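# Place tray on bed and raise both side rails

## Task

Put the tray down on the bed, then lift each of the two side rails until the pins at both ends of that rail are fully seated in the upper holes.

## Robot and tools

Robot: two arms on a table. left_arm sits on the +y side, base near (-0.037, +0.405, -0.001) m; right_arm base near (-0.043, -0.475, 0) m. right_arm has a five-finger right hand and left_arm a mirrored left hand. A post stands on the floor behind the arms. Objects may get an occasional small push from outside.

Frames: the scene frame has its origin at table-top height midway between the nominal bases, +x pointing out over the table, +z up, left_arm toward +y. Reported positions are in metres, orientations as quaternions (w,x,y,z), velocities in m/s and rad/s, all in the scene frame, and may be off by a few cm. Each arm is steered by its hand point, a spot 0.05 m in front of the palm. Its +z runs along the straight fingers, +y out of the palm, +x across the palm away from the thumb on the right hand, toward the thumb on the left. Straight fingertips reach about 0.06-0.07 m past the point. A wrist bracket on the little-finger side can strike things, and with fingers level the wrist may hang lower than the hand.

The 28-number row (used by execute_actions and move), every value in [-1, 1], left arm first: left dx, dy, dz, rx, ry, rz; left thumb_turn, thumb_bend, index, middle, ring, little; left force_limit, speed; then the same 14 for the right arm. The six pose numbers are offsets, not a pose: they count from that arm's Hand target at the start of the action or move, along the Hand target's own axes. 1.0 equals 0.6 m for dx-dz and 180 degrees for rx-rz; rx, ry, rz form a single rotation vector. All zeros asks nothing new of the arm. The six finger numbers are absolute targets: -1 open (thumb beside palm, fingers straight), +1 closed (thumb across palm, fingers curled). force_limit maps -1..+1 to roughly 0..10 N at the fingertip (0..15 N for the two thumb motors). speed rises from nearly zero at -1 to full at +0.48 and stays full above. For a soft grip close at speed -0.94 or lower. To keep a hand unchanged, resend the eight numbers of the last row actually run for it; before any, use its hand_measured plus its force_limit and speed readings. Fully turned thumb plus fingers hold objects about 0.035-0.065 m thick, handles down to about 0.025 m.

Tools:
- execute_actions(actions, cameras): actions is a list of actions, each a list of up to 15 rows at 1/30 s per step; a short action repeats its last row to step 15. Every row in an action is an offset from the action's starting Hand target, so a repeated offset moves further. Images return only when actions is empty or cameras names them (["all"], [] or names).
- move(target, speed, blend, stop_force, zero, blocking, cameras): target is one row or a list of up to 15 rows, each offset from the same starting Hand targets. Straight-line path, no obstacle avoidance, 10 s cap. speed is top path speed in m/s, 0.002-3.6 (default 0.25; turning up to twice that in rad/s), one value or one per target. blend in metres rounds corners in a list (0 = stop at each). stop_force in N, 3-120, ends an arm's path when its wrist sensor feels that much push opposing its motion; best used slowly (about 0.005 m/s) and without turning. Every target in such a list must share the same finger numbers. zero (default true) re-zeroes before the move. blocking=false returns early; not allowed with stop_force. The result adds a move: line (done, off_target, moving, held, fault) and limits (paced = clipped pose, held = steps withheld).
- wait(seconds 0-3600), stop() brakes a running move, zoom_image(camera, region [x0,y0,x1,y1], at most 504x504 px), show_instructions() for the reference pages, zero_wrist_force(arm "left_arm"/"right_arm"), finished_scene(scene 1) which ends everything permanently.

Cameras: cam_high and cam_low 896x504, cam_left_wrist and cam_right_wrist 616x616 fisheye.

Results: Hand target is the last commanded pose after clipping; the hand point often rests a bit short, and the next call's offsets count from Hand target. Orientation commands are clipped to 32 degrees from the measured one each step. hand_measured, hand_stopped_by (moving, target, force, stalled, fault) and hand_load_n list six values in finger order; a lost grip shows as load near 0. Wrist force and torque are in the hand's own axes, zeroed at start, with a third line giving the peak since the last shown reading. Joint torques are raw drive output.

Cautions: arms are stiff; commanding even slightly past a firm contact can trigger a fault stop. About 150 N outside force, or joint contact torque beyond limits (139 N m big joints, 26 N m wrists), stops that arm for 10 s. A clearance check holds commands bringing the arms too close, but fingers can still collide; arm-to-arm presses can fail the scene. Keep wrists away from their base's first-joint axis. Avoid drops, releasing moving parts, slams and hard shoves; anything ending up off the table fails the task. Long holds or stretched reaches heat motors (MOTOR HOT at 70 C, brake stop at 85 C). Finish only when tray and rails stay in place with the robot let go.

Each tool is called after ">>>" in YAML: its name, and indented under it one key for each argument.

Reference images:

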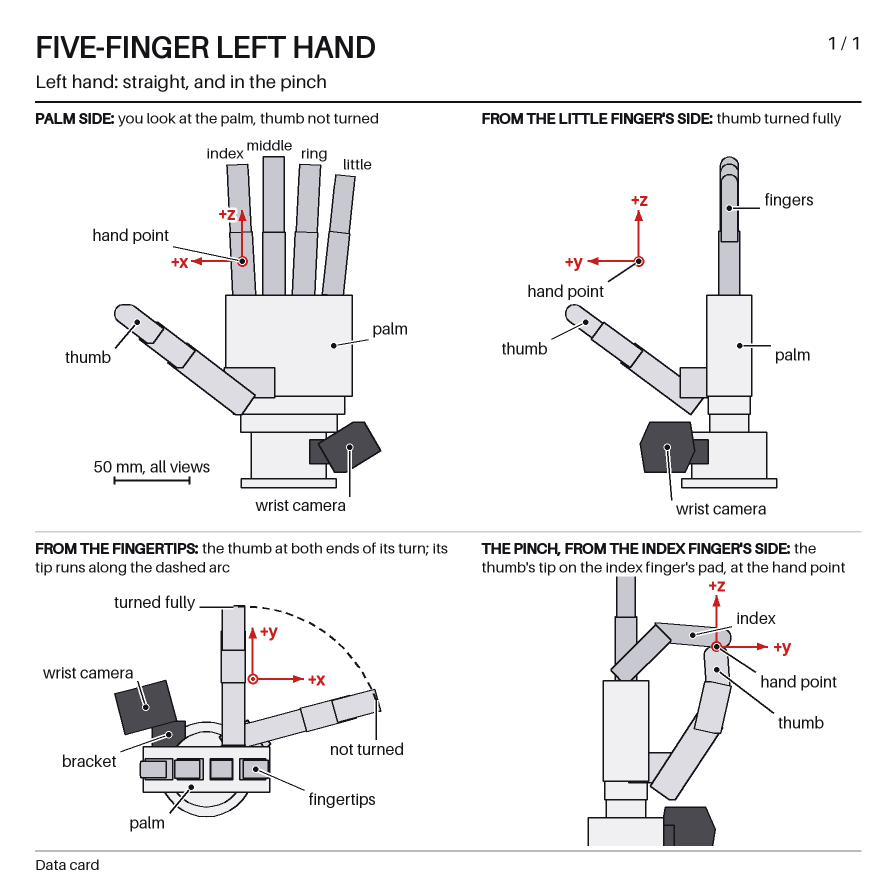

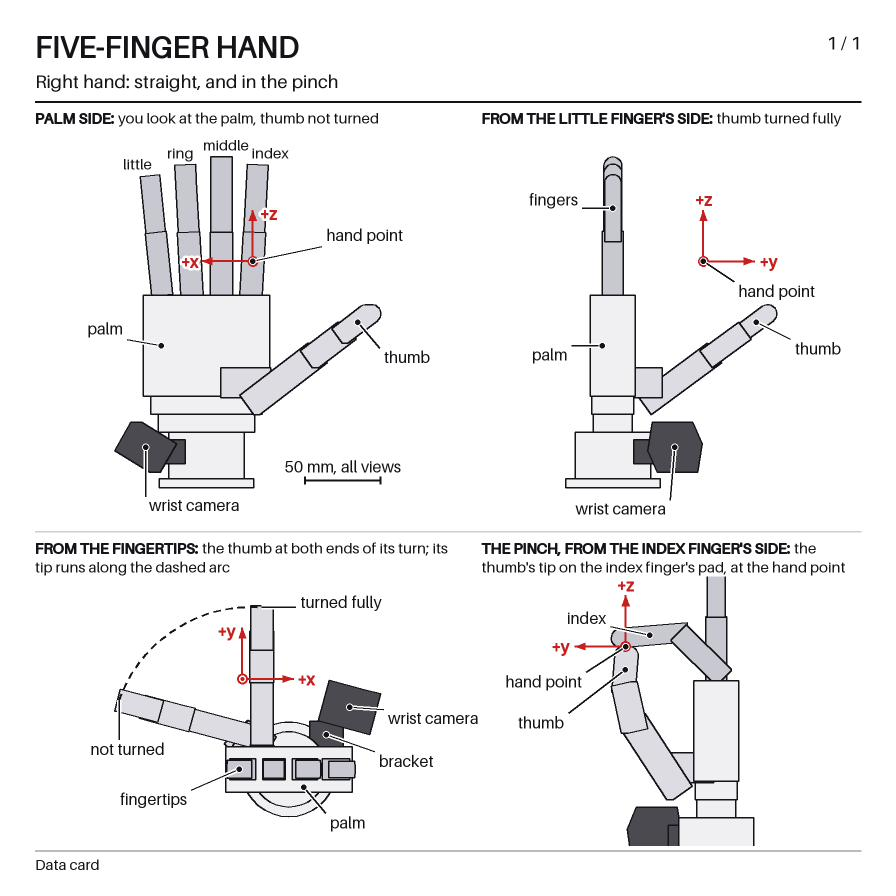

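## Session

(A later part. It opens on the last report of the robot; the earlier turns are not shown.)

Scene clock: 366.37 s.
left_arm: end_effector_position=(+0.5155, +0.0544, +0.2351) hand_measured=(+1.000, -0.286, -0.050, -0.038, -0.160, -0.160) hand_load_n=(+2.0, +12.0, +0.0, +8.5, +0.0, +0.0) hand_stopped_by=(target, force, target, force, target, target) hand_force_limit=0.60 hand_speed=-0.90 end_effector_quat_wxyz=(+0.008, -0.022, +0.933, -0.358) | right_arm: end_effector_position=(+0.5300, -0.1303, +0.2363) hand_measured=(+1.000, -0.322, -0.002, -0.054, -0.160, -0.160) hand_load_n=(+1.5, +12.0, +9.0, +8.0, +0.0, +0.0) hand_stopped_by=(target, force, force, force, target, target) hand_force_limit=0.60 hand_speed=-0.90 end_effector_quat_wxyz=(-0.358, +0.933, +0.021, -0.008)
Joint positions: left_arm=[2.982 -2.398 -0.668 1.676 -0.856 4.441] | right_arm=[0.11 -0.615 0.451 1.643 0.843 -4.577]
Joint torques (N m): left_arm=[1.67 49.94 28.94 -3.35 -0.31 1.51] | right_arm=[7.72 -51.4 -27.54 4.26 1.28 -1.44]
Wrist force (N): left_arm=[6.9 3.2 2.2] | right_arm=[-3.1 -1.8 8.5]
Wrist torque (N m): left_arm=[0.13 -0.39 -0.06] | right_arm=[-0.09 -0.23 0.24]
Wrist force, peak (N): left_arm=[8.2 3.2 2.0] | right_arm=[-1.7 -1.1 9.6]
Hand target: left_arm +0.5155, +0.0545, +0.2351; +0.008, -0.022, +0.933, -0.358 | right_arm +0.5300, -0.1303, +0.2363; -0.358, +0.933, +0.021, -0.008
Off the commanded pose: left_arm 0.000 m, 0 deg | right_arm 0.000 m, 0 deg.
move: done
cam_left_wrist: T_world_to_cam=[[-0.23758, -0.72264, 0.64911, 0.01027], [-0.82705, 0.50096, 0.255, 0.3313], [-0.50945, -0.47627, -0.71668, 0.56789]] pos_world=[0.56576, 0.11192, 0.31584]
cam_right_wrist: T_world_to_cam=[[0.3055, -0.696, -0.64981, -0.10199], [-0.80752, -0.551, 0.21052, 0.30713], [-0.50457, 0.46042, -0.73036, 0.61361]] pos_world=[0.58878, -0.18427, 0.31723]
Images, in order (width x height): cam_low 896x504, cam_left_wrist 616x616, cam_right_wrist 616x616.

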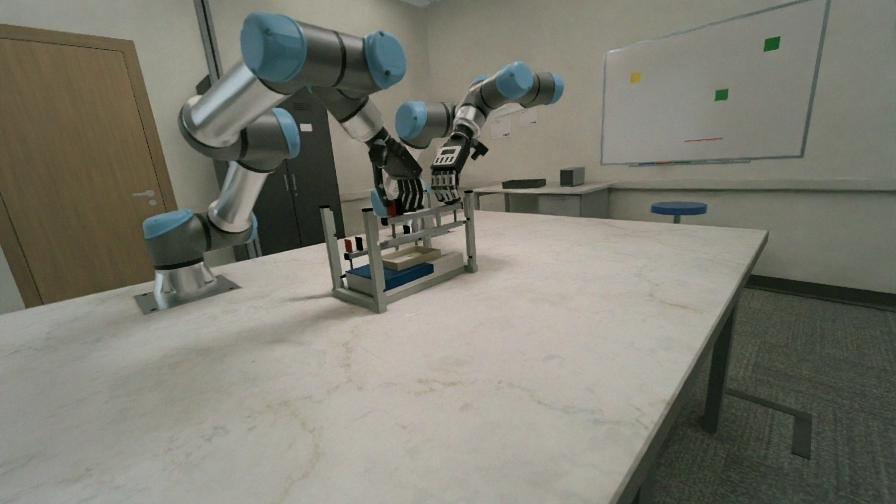

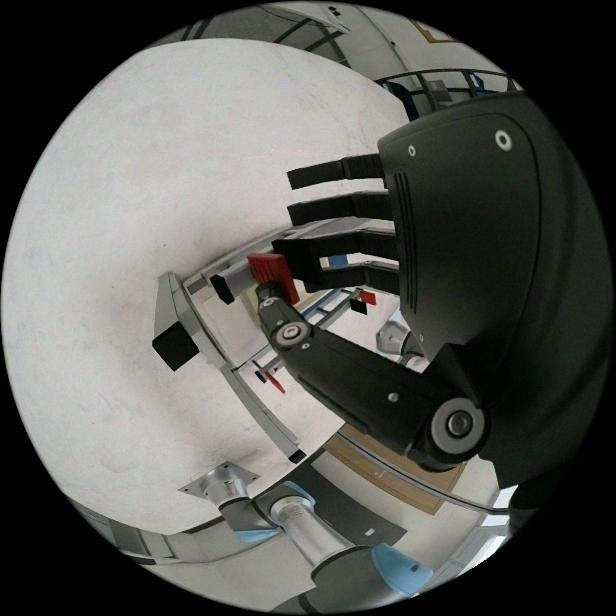

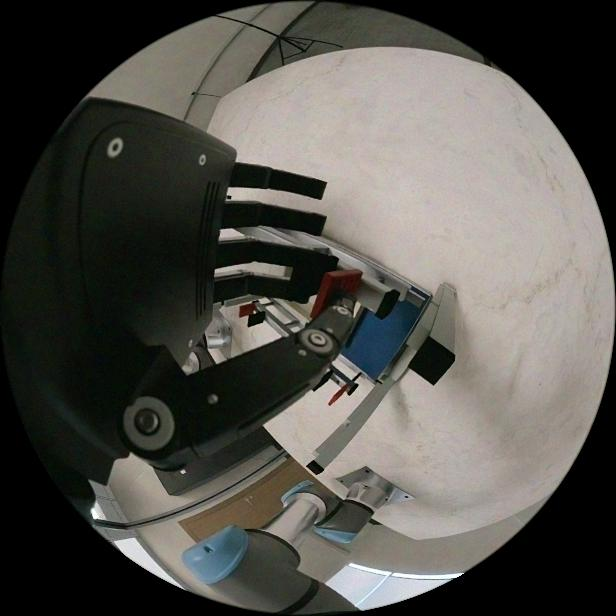

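>>> move:
  target:
    - [0,-0.00335,-0.00372,0,0,0,1,-0.26,-0.05,0.04,-0.16,-0.16,0.6,-0.9,0,-0.00335,-0.00372,0,0,0,1,-0.28,0.05,0.04,-0.16,-0.16,0.6,-0.9]
  speed: 0.02
  cameras: ["cam_low"]

>>> zoom_image:
  camera: "cam_low"
  region: [445, 180, 485, 240]

>>> move:
  target:
    - [0,0,0,0,0,0,1,-0.44,-0.05,0.04,-0.16,-0.16,0.6,-0.9,0,0,0,0,0,0,1,-0.46,0.05,0.04,-0.16,-0.16,0.6,-0.9]
  speed: 0.02
  cameras: ["cam_left_wrist","cam_right_wrist","cam_low"]

>>> zoom_image:
  camera: "cam_left_wrist"
  region: [120, 200, 320, 400]

>>> zoom_image:
  camera: "cam_right_wrist"
  region: [270, 200, 470, 400]

>>> zoom_image:
  camera: "cam_low"
  region: [445, 180, 485, 240]

Scene clock: 372.67 s.
left_arm: end_effector_position=(+0.5155, +0.0545, +0.2380) hand_measured=(+1.000, -0.286, -0.050, -0.038, -0.160, -0.160) hand_load_n=(+1.5, +12.0, +0.0, +8.5, +0.0, +0.0) hand_stopped_by=(target, force, target, force, target, target) hand_force_limit=0.60 hand_speed=-0.90 end_effector_quat_wxyz=(+0.008, -0.022, +0.933, -0.358) | right_arm: end_effector_position=(+0.5300, -0.1303, +0.2392) hand_measured=(+1.000, -0.324, -0.002, -0.054, -0.160, -0.160) hand_load_n=(+1.5, +12.5, +9.0, +8.0, +0.0, +0.0) hand_stopped_by=(target, force, force, force, target, target) hand_force_limit=0.60 hand_speed=-0.90 end_effector_quat_wxyz=(-0.358, +0.933, +0.021, -0.008)
Joint positions: left_arm=[2.982 -2.399 -0.659 1.667 -0.856 4.441] | right_arm=[0.11 -0.612 0.438 1.653 0.843 -4.577]
Joint torques (N m): left_arm=[-3.79 50.46 28.71 -3.11 -0.32 0.49] | right_arm=[6.65 -52.15 -25.64 4.14 0.34 -0.19]
Wrist force (N): left_arm=[7.0 2.8 1.4] | right_arm=[-3.3 -2.4 7.7]
Wrist torque (N m): left_arm=[0.14 -0.41 -0.06] | right_arm=[-0.06 -0.18 0.24]
Wrist force, peak (N): left_arm=[7.0 3.5 2.5] | right_arm=[-3.3 -1.3 8.7]
Hand target: left_arm +0.5155, +0.0545, +0.2381; +0.008, -0.022, +0.933, -0.358 | right_arm +0.5300, -0.1303, +0.2393; -0.358, +0.933, +0.021, -0.008
Off the commanded pose: left_arm 0.000 m, 0 deg | right_arm 0.000 m, 0 deg.
move: done

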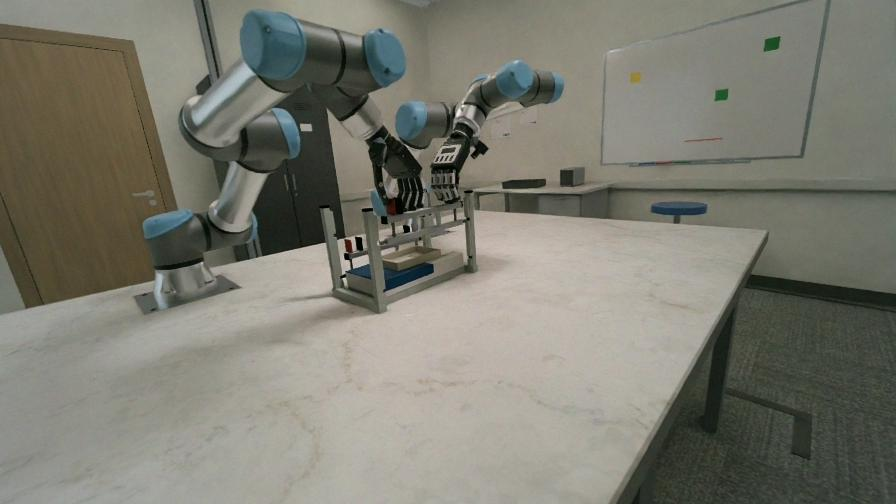

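Scaled by 8.400.

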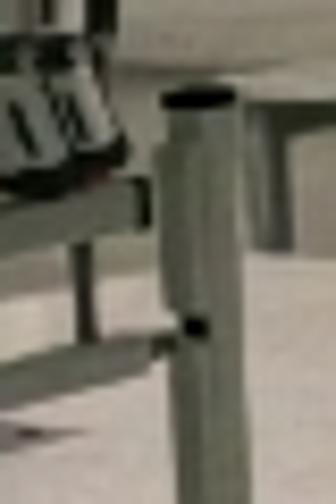

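Scene clock: 374.00 s.
left_arm: end_effector_position=(+0.5155, +0.0545, +0.2381) hand_measured=(+1.000, -0.442, -0.050, -0.038, -0.160, -0.160) hand_load_n=(+1.0, +2.5, +0.0, +8.5, +0.0, +0.0) hand_stopped_by=(target, target, target, force, target, target) hand_force_limit=0.60 hand_speed=-0.90 end_effector_quat_wxyz=(+0.008, -0.022, +0.933, -0.358) | right_arm: end_effector_position=(+0.5300, -0.1303, +0.2393) hand_measured=(+1.000, -0.460, -0.002, -0.054, -0.160, -0.160) hand_load_n=(+0.5, +0.5, +8.5, +7.5, +0.0, +0.0) hand_stopped_by=(target, target, force, force, target, target) hand_force_limit=0.60 hand_speed=-0.90 end_effector_quat_wxyz=(-0.358, +0.933, +0.021, -0.008)
Joint positions: left_arm=[2.982 -2.399 -0.659 1.667 -0.856 4.441] | right_arm=[0.11 -0.612 0.438 1.653 0.843 -4.577]
Joint torques (N m): left_arm=[-6.84 53.89 28.49 -3.65 -0.36 0.23] | right_arm=[4.48 -51.34 -25.63 4.47 0.04 0.12]
Wrist force (N): left_arm=[2.9 -3.1 5.2] | right_arm=[2.2 -9.4 10.9]
Wrist torque (N m): left_arm=[-0.37 -0.18 -0.04] | right_arm=[-0.62 -0.53 0.20]
Wrist force, peak (N): left_arm=[7.0 3.4 2.2] | right_arm=[2.0 -9.9 10.6]
Hand target: left_arm +0.5155, +0.0545, +0.2381; +0.008, -0.022, +0.933, -0.358 | right_arm +0.5300, -0.1303, +0.2393; -0.358, +0.933, +0.021, -0.008
Off the commanded pose: left_arm 0.000 m, 0 deg | right_arm 0.000 m, 0 deg.
move: done
cam_left_wrist: T_world_to_cam=[[-0.23756, -0.72271, 0.64904, 0.00834], [-0.82704, 0.50093, 0.25508, 0.33051], [-0.50948, -0.47619, -0.71671, 0.57005]] pos_world=[0.56576, 0.11192, 0.31884]
cam_right_wrist: T_world_to_cam=[[0.30556, -0.69596, -0.64983, -0.10006], [-0.8075, -0.55105, 0.21047, 0.30649], [-0.50457, 0.46042, -0.73036, 0.6158]] pos_world=[0.58878, -0.18427, 0.32023]
Images, in order (width x height): cam_low 896x504, cam_left_wrist 616x616, cam_right_wrist 616x616.

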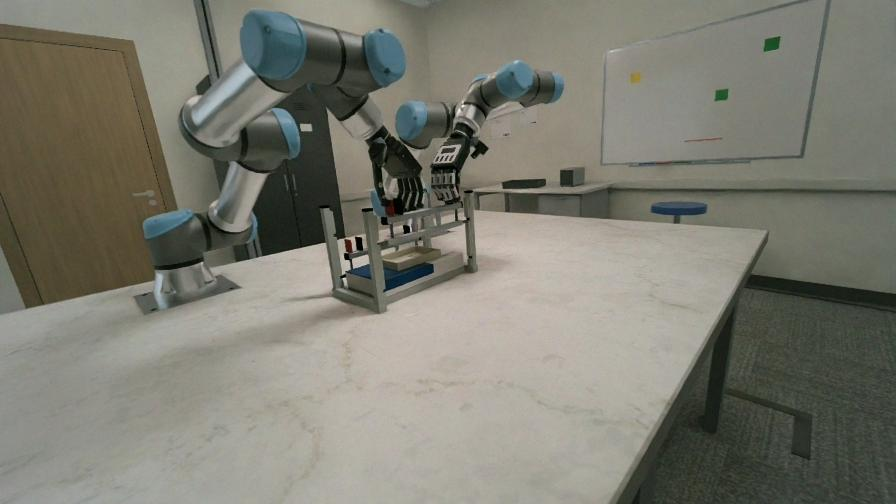

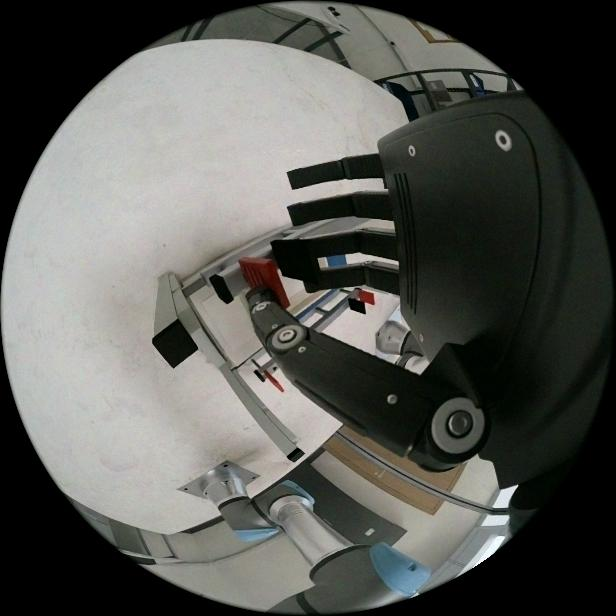

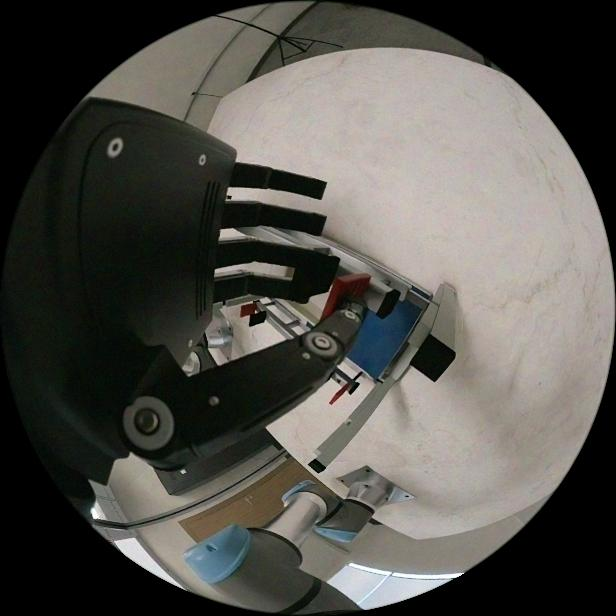

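Scaled by 2.520 from the camera's image (finer frame: 880x880).

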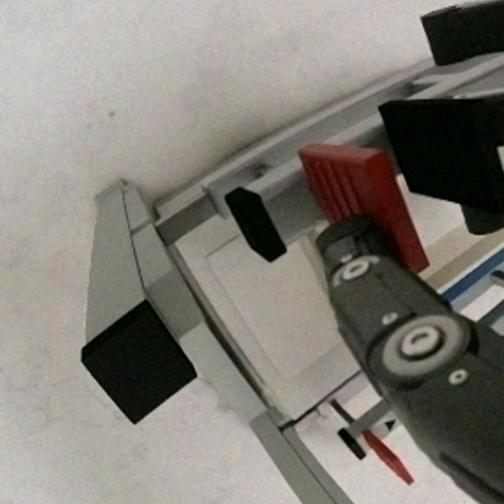

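Scaled by 2.520 from the camera's image (finer frame: 880x880).

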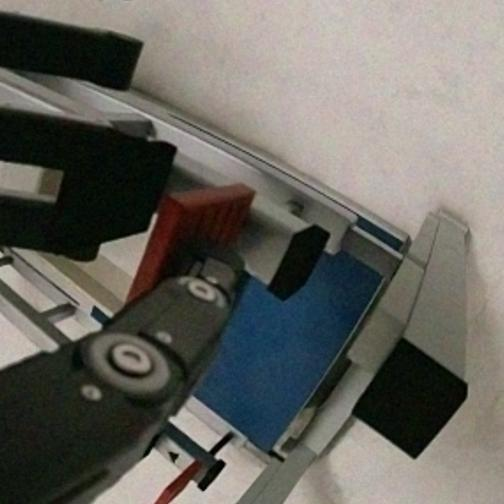

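Scaled by 8.400.

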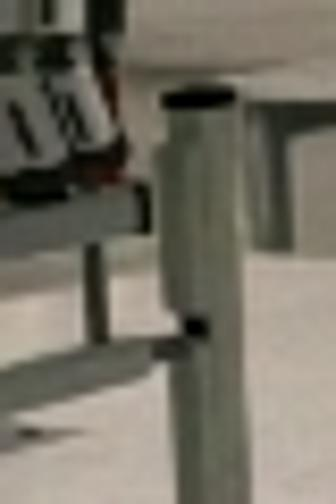

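>>> move:
  target:
    - [0,0,0,0,0,0,1,-0.50,-0.05,0.04,-0.16,-0.16,0.6,-0.9,0,0,0,0,0,0,1,-0.52,0.05,0.04,-0.16,-0.16,0.6,-0.9]
  speed: 0.02

>>> move:
  target:
    - [0,-0.00335,-0.00372,0,0,0,1,-0.50,-0.05,0.04,-0.16,-0.16,0.6,-0.9,0,-0.00335,-0.00372,0,0,0,1,-0.52,0.05,0.04,-0.16,-0.16,0.6,-0.9]
  speed: 0.01
  stop_force: 10
  cameras: ["cam_left_wrist","cam_right_wrist","cam_low"]

>>> zoom_image:
  camera: "cam_left_wrist"
  region: [120, 200, 320, 400]

>>> zoom_image:
  camera: "cam_right_wrist"
  region: [270, 200, 470, 400]

>>> zoom_image:
  camera: "cam_low"
  region: [445, 180, 485, 240]

>>> zoom_image:
  camera: "cam_low"
  region: [360, 200, 420, 260]

Scene clock: 377.53 s.
left_arm: end_effector_position=(+0.5155, +0.0544, +0.2381) hand_measured=(+1.000, -0.500, -0.050, -0.038, -0.160, -0.160) hand_load_n=(+0.0, +0.0, +0.0, +8.5, +0.0, +0.0) hand_stopped_by=(target, target, target, force, target, target) hand_force_limit=0.60 hand_speed=-0.90 end_effector_quat_wxyz=(+0.008, -0.022, +0.933, -0.358) | right_arm: end_effector_position=(+0.5300, -0.1303, +0.2393) hand_measured=(+1.000, -0.520, -0.002, -0.054, -0.160, -0.160) hand_load_n=(+0.0, +0.0, +8.5, +7.5, +0.0, +0.0) hand_stopped_by=(target, target, force, force, target, target) hand_force_limit=0.60 hand_speed=-0.90 end_effector_quat_wxyz=(-0.358, +0.933, +0.021, -0.008)
Joint positions: left_arm=[2.982 -2.399 -0.659 1.667 -0.856 4.441] | right_arm=[0.11 -0.612 0.438 1.653 0.843 -4.577]
Joint torques (N m): left_arm=[-3.53 64.67 22.28 -3.48 -0.38 -0.13] | right_arm=[-17.27 -58.79 -22.96 4.71 0.01 1.02]
Wrist force (N): left_arm=[1.7 -5.3 6.3] | right_arm=[1.9 -10.7 10.4]
Wrist torque (N m): left_arm=[-0.47 -0.11 0.00] | right_arm=[-0.66 -0.48 0.17]
Wrist force, peak (N): left_arm=[1.9 -5.2 7.1] | right_arm=[2.0 -11.0 10.4]
Hand target: left_arm +0.5155, +0.0545, +0.2381; +0.008, -0.022, +0.933, -0.358 | right_arm +0.5300, -0.1303, +0.2393; -0.358, +0.933, +0.021, -0.008
Off the commanded pose: left_arm 0.000 m, 0 deg | right_arm 0.000 m, 0 deg.
move: done

Scene clock: 378.87 s.
left_arm: end_effector_position=(+0.5155, +0.0544, +0.2411) hand_measured=(+1.000, -0.500, -0.050, -0.038, -0.160, -0.160) hand_load_n=(+0.0, +0.0, +0.0, +8.0, +0.0, +0.0) hand_stopped_by=(target, target, target, force, target, target) hand_force_limit=0.60 hand_speed=-0.90 end_effector_quat_wxyz=(+0.008, -0.022, +0.933, -0.358) | right_arm: end_effector_position=(+0.5300, -0.1303, +0.2423) hand_measured=(+1.000, -0.520, -0.002, -0.054, -0.160, -0.160) hand_load_n=(+0.0, +0.0, +8.5, +7.5, +0.0, +0.0) hand_stopped_by=(target, target, force, force, target, target) hand_force_limit=0.60 hand_speed=-0.90 end_effector_quat_wxyz=(-0.358, +0.933, +0.021, -0.008)
Joint positions: left_arm=[2.982 -2.4 -0.649 1.659 -0.856 4.441] | right_arm=[0.11 -0.609 0.425 1.664 0.843 -4.577]
Joint torques (N m): left_arm=[0.35 50.28 28.1 -4.57 -0.09 -0.97] | right_arm=[-19.66 -51.03 -25.01 5.12 0.43 0.13]
Wrist force (N): left_arm=[2.0 -5.1 6.9] | right_arm=[2.1 -9.3 11.1]
Wrist torque (N m): left_arm=[-0.46 -0.16 0.01] | right_arm=[-0.57 -0.49 0.18]
Wrist force, peak (N): left_arm=[1.8 -5.1 7.3] | right_arm=[2.2 -10.5 10.7]
Hand target: left_arm +0.5155, +0.0545, +0.2411; +0.008, -0.022, +0.933, -0.358 | right_arm +0.5300, -0.1303, +0.2423; -0.358, +0.933, +0.021, -0.008
Off the commanded pose: left_arm 0.000 m, 0 deg | right_arm 0.000 m, 0 deg.
move: done
cam_left_wrist: T_world_to_cam=[[-0.23756, -0.72271, 0.64904, 0.0064], [-0.82704, 0.50093, 0.25508, 0.32974], [-0.50948, -0.47619, -0.71671, 0.5722]] pos_world=[0.56576, 0.11192, 0.32184]
cam_right_wrist: T_world_to_cam=[[0.30547, -0.69597, -0.64986, -0.09805], [-0.80751, -0.55101, 0.21053, 0.30585], [-0.5046, 0.46046, -0.73031, 0.618]] pos_world=[0.58878, -0.18427, 0.32323]
Images, in order (width x height): cam_low 896x504, cam_left_wrist 616x616, cam_right_wrist 616x616.

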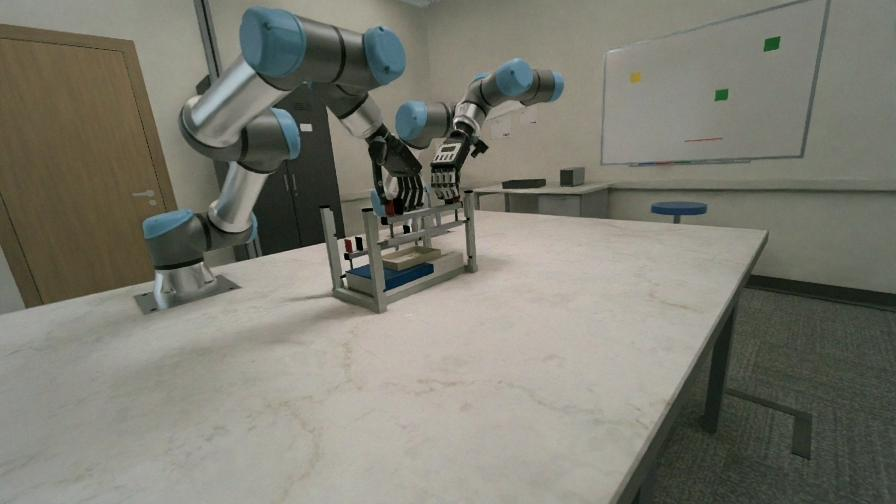

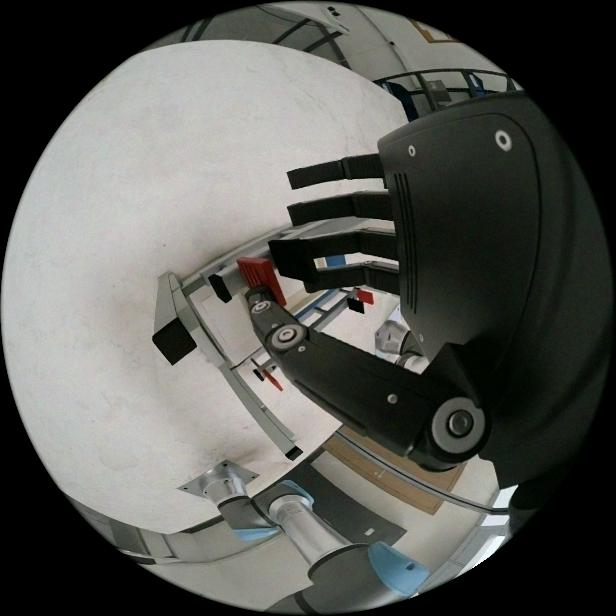

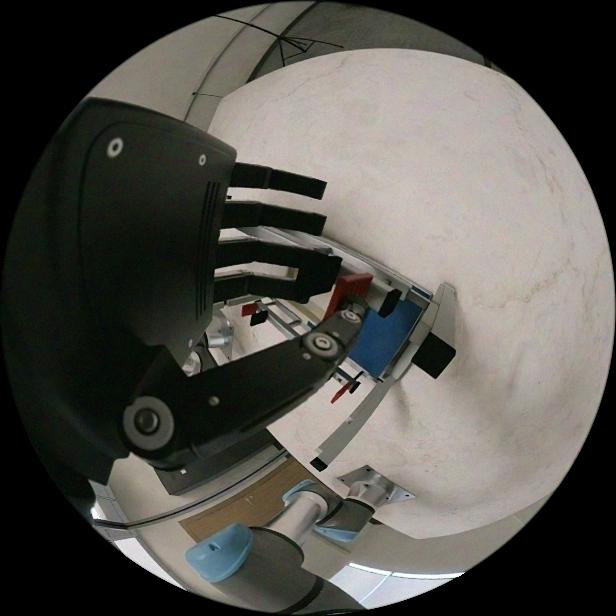

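Scaled by 2.520 from the camera's image (finer frame: 880x880).

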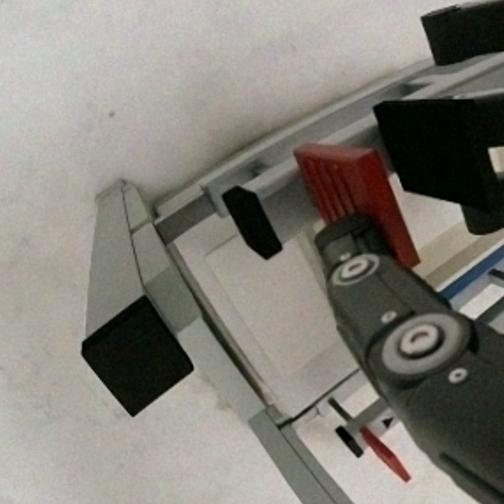

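Scaled by 2.520 from the camera's image (finer frame: 880x880).

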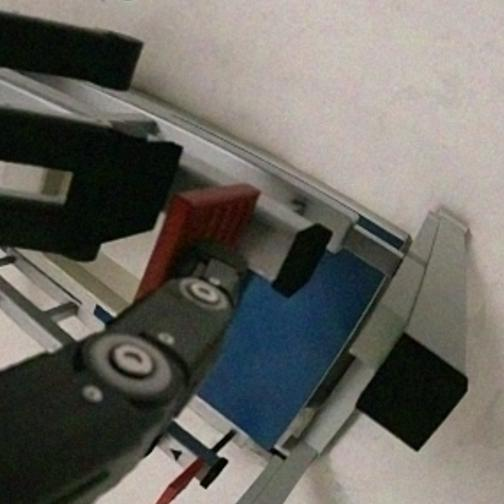

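Scaled by 8.400.

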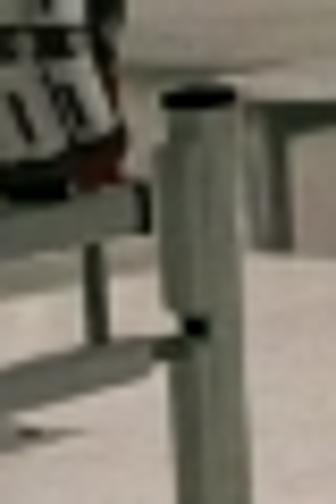

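Scaled by 8.400.

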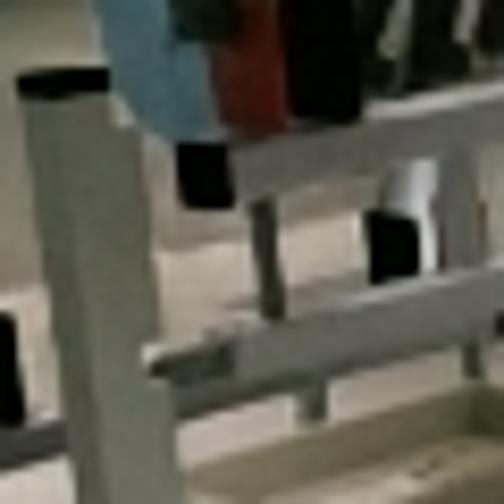

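>>> move:
  target:
    - [0,0,0,0,0,0,1,-0.38,-0.05,0.04,-0.16,-0.16,0.6,-0.9,0,0,0,0,0,0,1,-0.40,0.05,0.04,-0.16,-0.16,0.6,-0.9]
  speed: 0.02
  cameras: ["cam_low","cam_left_wrist"]

>>> zoom_image:
  camera: "cam_low"
  region: [445, 180, 485, 240]

>>> zoom_image:
  camera: "cam_low"
  region: [360, 200, 420, 260]

Scene clock: 387.30 s.
left_arm: end_effector_position=(+0.5155, +0.0545, +0.2411) hand_measured=(+1.000, -0.386, -0.050, -0.038, -0.160, -0.160) hand_load_n=(+0.5, +8.0, +0.0, +8.0, +0.0, +0.0) hand_stopped_by=(target, target, target, force, target, target) hand_force_limit=0.60 hand_speed=-0.90 end_effector_quat_wxyz=(+0.008, -0.022, +0.933, -0.358) | right_arm: end_effector_position=(+0.5300, -0.1303, +0.2422) hand_measured=(+1.000, -0.406, -0.002, -0.054, -0.160, -0.160) hand_load_n=(+0.5, +9.5, +8.5, +7.5, +0.0, +0.0) hand_stopped_by=(target, target, force, force, target, target) hand_force_limit=0.60 hand_speed=-0.90 end_effector_quat_wxyz=(-0.358, +0.933, +0.021, -0.008)
Joint positions: left_arm=[2.982 -2.4 -0.649 1.659 -0.856 4.441] | right_arm=[0.11 -0.609 0.425 1.664 0.843 -4.577]
Joint torques (N m): left_arm=[8.41 52.28 28.29 -4.09 -0.21 -1.05] | right_arm=[-15.94 -53.19 -25.32 5.05 0.3 -1.31]
Wrist force (N): left_arm=[2.0 0.4 4.5] | right_arm=[1.6 -5.5 8.2]
Wrist torque (N m): left_arm=[-0.10 -0.19 -0.07] | right_arm=[-0.24 -0.38 0.22]
Wrist force, peak (N): left_arm=[1.8 -5.2 7.3] | right_arm=[2.2 -10.3 10.8]
Hand target: left_arm +0.5155, +0.0545, +0.2411; +0.008, -0.022, +0.933, -0.358 | right_arm +0.5300, -0.1303, +0.2423; -0.358, +0.933, +0.021, -0.008
Off the commanded pose: left_arm 0.000 m, 0 deg | right_arm 0.000 m, 0 deg.
move: done
cam_left_wrist: T_world_to_cam=[[-0.23756, -0.72271, 0.64904, 0.0064], [-0.82704, 0.50093, 0.25508, 0.32974], [-0.50948, -0.47619, -0.71671, 0.5722]] pos_world=[0.56576, 0.11192, 0.32184]

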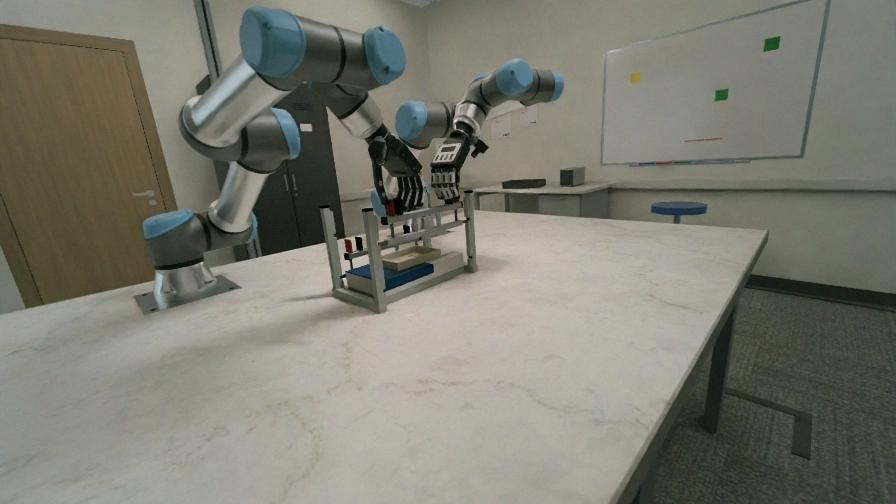

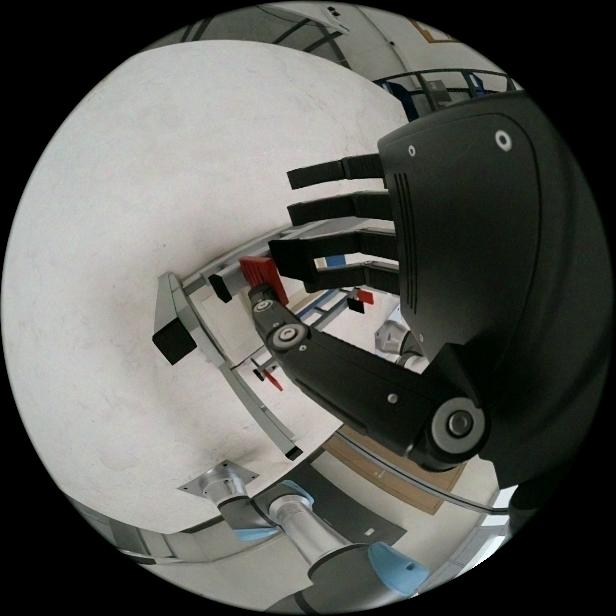

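Scaled by 8.400.

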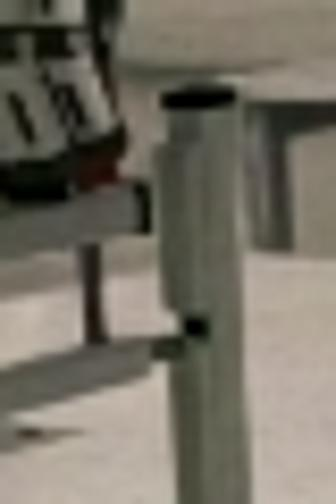

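Scaled by 8.400.

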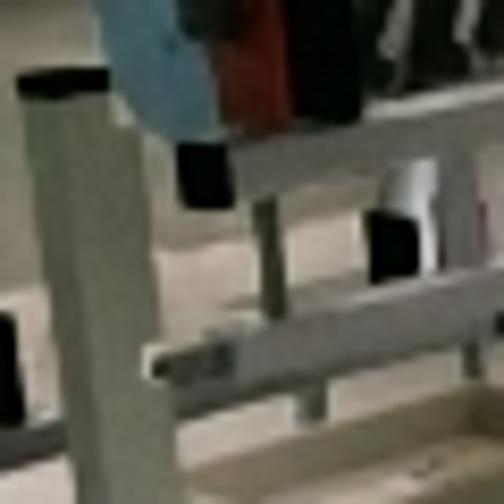

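>>> move:
  target:
    - [0,-0.00391,-0.00434,0,0,0,1,-0.38,-0.05,0.04,-0.16,-0.16,0.6,-0.9,0,-0.00391,-0.00434,0,0,0,1,-0.40,0.05,0.04,-0.16,-0.16,0.6,-0.9]
  speed: 0.01
  stop_force: 12
  cameras: ["cam_low"]

>>> zoom_image:
  camera: "cam_low"
  region: [445, 180, 485, 240]

>>> zoom_image:
  camera: "cam_low"
  region: [360, 200, 420, 260]

Scene clock: 390.17 s.
left_arm: end_effector_position=(+0.5155, +0.0545, +0.2446) hand_measured=(+1.000, -0.386, -0.050, -0.038, -0.160, -0.160) hand_load_n=(+0.5, +7.5, +0.0, +8.0, +0.0, +0.0) hand_stopped_by=(target, target, target, force, target, target) hand_force_limit=0.60 hand_speed=-0.90 end_effector_quat_wxyz=(+0.008, -0.022, +0.933, -0.358) | right_arm: end_effector_position=(+0.5300, -0.1303, +0.2458) hand_measured=(+1.000, -0.406, -0.002, -0.054, -0.160, -0.160) hand_load_n=(+0.5, +9.0, +9.0, +8.0, +0.0, +0.0) hand_stopped_by=(target, target, force, force, target, target) hand_force_limit=0.60 hand_speed=-0.90 end_effector_quat_wxyz=(-0.358, +0.933, +0.021, -0.008)
Joint positions: left_arm=[2.982 -2.401 -0.638 1.649 -0.856 4.441] | right_arm=[0.11 -0.605 0.408 1.677 0.843 -4.577]
Joint torques (N m): left_arm=[8.49 51.17 28.7 -4.51 -0.04 -0.23] | right_arm=[-14.92 -51.53 -25.82 4.94 0.01 0.52]
Wrist force (N): left_arm=[2.1 0.9 4.1] | right_arm=[1.4 -4.7 8.1]
Wrist torque (N m): left_arm=[-0.03 -0.19 -0.09] | right_arm=[-0.15 -0.38 0.24]
Wrist force, peak (N): left_arm=[2.7 1.0 5.0] | right_arm=[1.8 -5.9 8.2]
Hand target: left_arm +0.5155, +0.0544, +0.2446; +0.008, -0.022, +0.933, -0.358 | right_arm +0.5300, -0.1303, +0.2458; -0.358, +0.933, +0.021, -0.008
Off the commanded pose: left_arm 0.000 m, 0 deg | right_arm 0.000 m, 0 deg.
move: done

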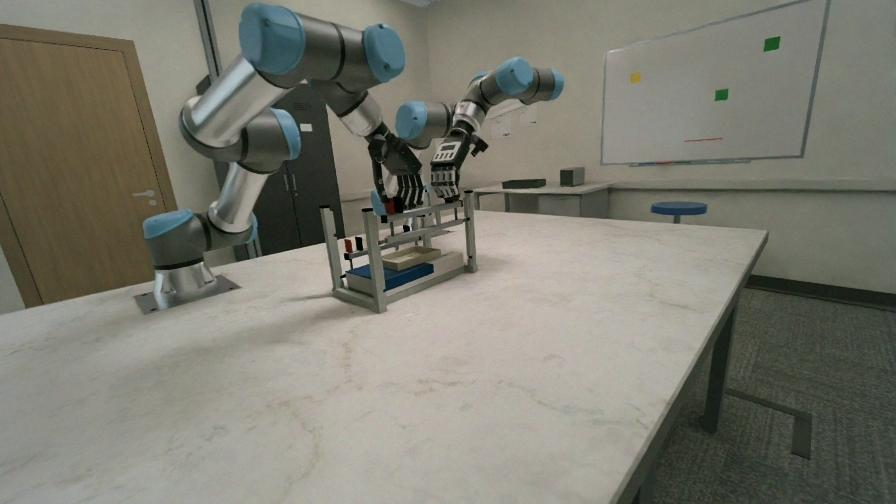

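Scaled by 8.400.

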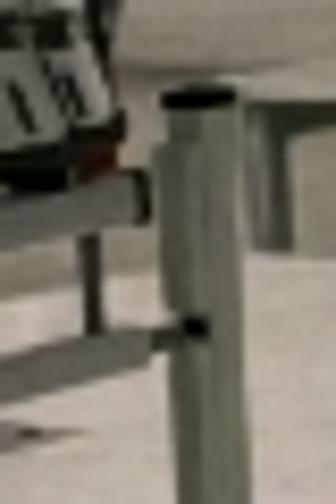

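Scaled by 8.400.

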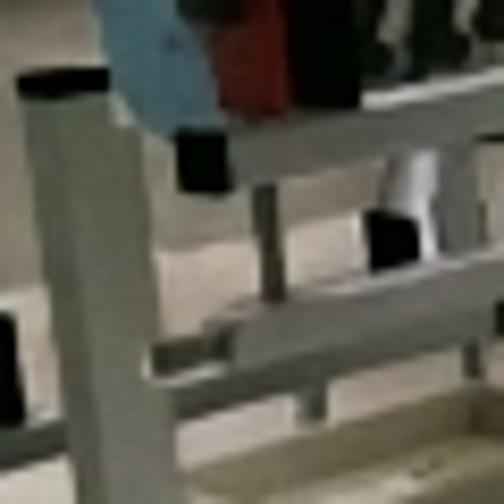

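>>> move:
  target:
    - [0,-0.00112,-0.00124,0,0,0,1,-0.38,-0.05,0.04,-0.16,-0.16,0.6,-0.9,0,-0.00112,-0.00124,0,0,0,1,-0.40,0.05,0.04,-0.16,-0.16,0.6,-0.9]
  speed: 0.01

>>> move:
  target:
    - [0,0,0,0,0,0,1,-0.50,-0.05,0.04,-0.16,-0.16,0.6,-0.9,0,0,0,0,0,0,1,-0.52,0.05,0.04,-0.16,-0.16,0.6,-0.9]
  speed: 0.02
  cameras: ["cam_left_wrist","cam_right_wrist","cam_low"]

>>> zoom_image:
  camera: "cam_low"
  region: [445, 180, 485, 240]

>>> zoom_image:
  camera: "cam_low"
  region: [360, 200, 420, 260]

Scene clock: 393.57 s.
left_arm: end_effector_position=(+0.5155, +0.0545, +0.2456) hand_measured=(+1.000, -0.386, -0.050, -0.038, -0.160, -0.160) hand_load_n=(+0.5, +7.5, +0.0, +8.5, +0.0, +0.0) hand_stopped_by=(target, target, target, force, target, target) hand_force_limit=0.60 hand_speed=-0.90 end_effector_quat_wxyz=(+0.008, -0.022, +0.933, -0.358) | right_arm: end_effector_position=(+0.5300, -0.1303, +0.2467) hand_measured=(+1.000, -0.406, -0.002, -0.054, -0.160, -0.160) hand_load_n=(+0.5, +9.0, +8.5, +8.0, +0.0, +0.0) hand_stopped_by=(target, target, force, force, target, target) hand_force_limit=0.60 hand_speed=-0.90 end_effector_quat_wxyz=(-0.358, +0.933, +0.021, -0.008)
Joint positions: left_arm=[2.982 -2.401 -0.635 1.646 -0.856 4.441] | right_arm=[0.11 -0.604 0.403 1.68 0.843 -4.577]
Joint torques (N m): left_arm=[3.26 51.36 28.66 -4.52 -0.12 0.92] | right_arm=[-7.75 -50.88 -26.04 5.02 1.3 1.04]
Wrist force (N): left_arm=[2.3 0.8 4.1] | right_arm=[1.2 -4.7 8.3]
Wrist torque (N m): left_arm=[-0.05 -0.20 -0.08] | right_arm=[-0.15 -0.36 0.23]
Wrist force, peak (N): left_arm=[2.3 1.3 5.3] | right_arm=[1.1 -4.0 8.8]
Hand target: left_arm +0.5155, +0.0544, +0.2456; +0.008, -0.022, +0.933, -0.358 | right_arm +0.5300, -0.1303, +0.2468; -0.358, +0.933, +0.021, -0.008
Off the commanded pose: left_arm 0.000 m, 0 deg | right_arm 0.000 m, 0 deg.
move: done

Scene clock: 394.63 s.
left_arm: end_effector_position=(+0.5155, +0.0545, +0.2456) hand_measured=(+1.000, -0.502, -0.050, -0.038, -0.160, -0.160) hand_load_n=(+0.0, +3.5, +0.0, +8.0, +0.5, +0.0) hand_stopped_by=(target, target, target, force, target, target) hand_force_limit=0.60 hand_speed=-0.90 end_effector_quat_wxyz=(+0.008, -0.022, +0.933, -0.358) | right_arm: end_effector_position=(+0.5300, -0.1303, +0.2468) hand_measured=(+1.000, -0.522, -0.002, -0.054, -0.160, -0.160) hand_load_n=(+0.0, +4.0, +8.5, +8.0, +0.0, +0.0) hand_stopped_by=(target, target, force, force, target, target) hand_force_limit=0.60 hand_speed=-0.90 end_effector_quat_wxyz=(-0.358, +0.933, +0.021, -0.008)
Joint positions: left_arm=[2.982 -2.401 -0.635 1.646 -0.856 4.441] | right_arm=[0.11 -0.604 0.403 1.68 0.843 -4.577]
Joint torques (N m): left_arm=[2.63 51.54 27.87 -3.99 -0.25 0.56] | right_arm=[-4.67 -52.25 -24.32 4.9 1.27 0.43]
Wrist force (N): left_arm=[1.8 -3.1 2.5] | right_arm=[2.3 -8.5 8.1]
Wrist torque (N m): left_arm=[-0.36 -0.20 -0.04] | right_arm=[-0.52 -0.46 0.20]
Wrist force, peak (N): left_arm=[2.3 1.1 5.0] | right_arm=[2.3 -8.5 8.1]
Hand target: left_arm +0.5155, +0.0544, +0.2456; +0.008, -0.022, +0.933, -0.358 | right_arm +0.5300, -0.1303, +0.2468; -0.358, +0.933, +0.021, -0.008
Off the commanded pose: left_arm 0.000 m, 0 deg | right_arm 0.000 m, 0 deg.
move: done
cam_left_wrist: T_world_to_cam=[[-0.23756, -0.72271, 0.64904, 0.00348], [-0.82704, 0.50093, 0.25508, 0.32859], [-0.50948, -0.47619, -0.71671, 0.57543]] pos_world=[0.56576, 0.11192, 0.32634]
cam_right_wrist: T_world_to_cam=[[0.3055, -0.696, -0.64981, -0.09516], [-0.80752, -0.551, 0.21052, 0.30492], [-0.50457, 0.46042, -0.73036, 0.62128]] pos_world=[0.58878, -0.18427, 0.32773]
Images, in order (width x height): cam_low 896x504, cam_left_wrist 616x616, cam_right_wrist 616x616.

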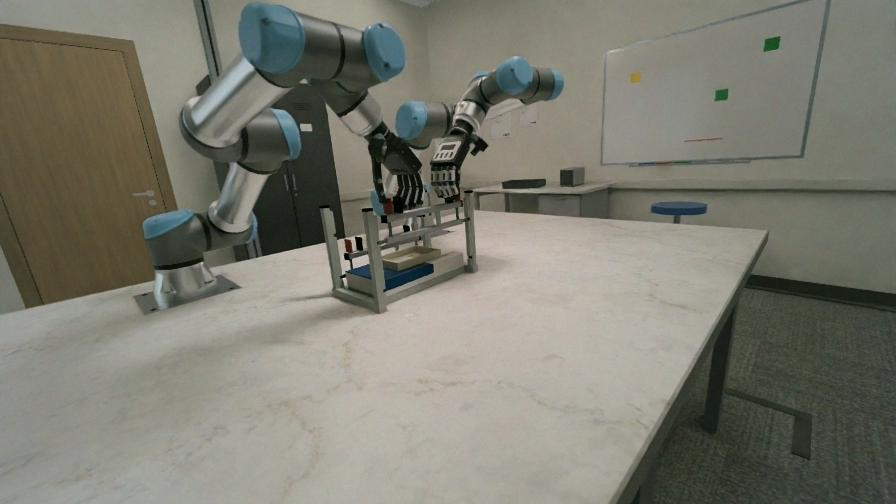

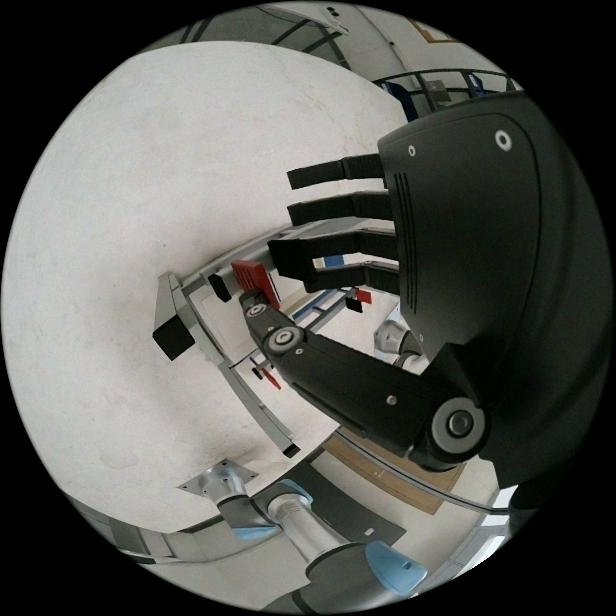

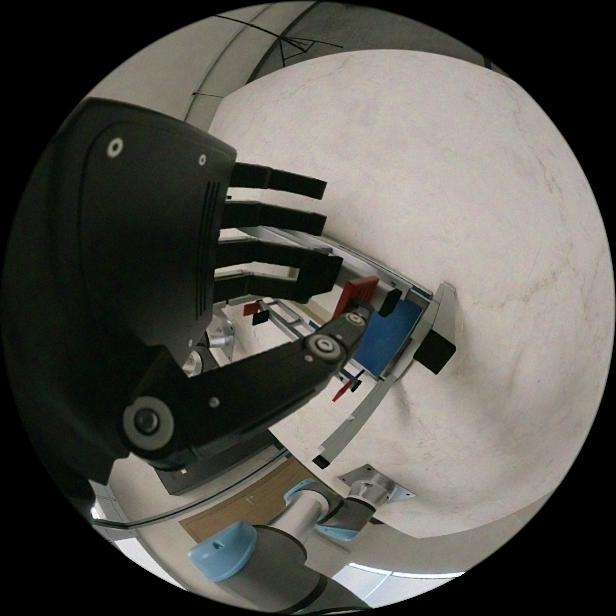

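Scaled by 8.400.

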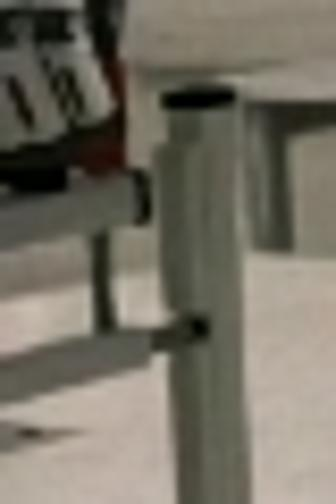

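Scaled by 8.400.

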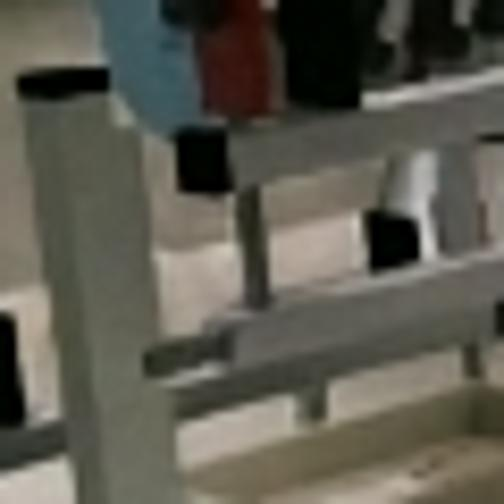

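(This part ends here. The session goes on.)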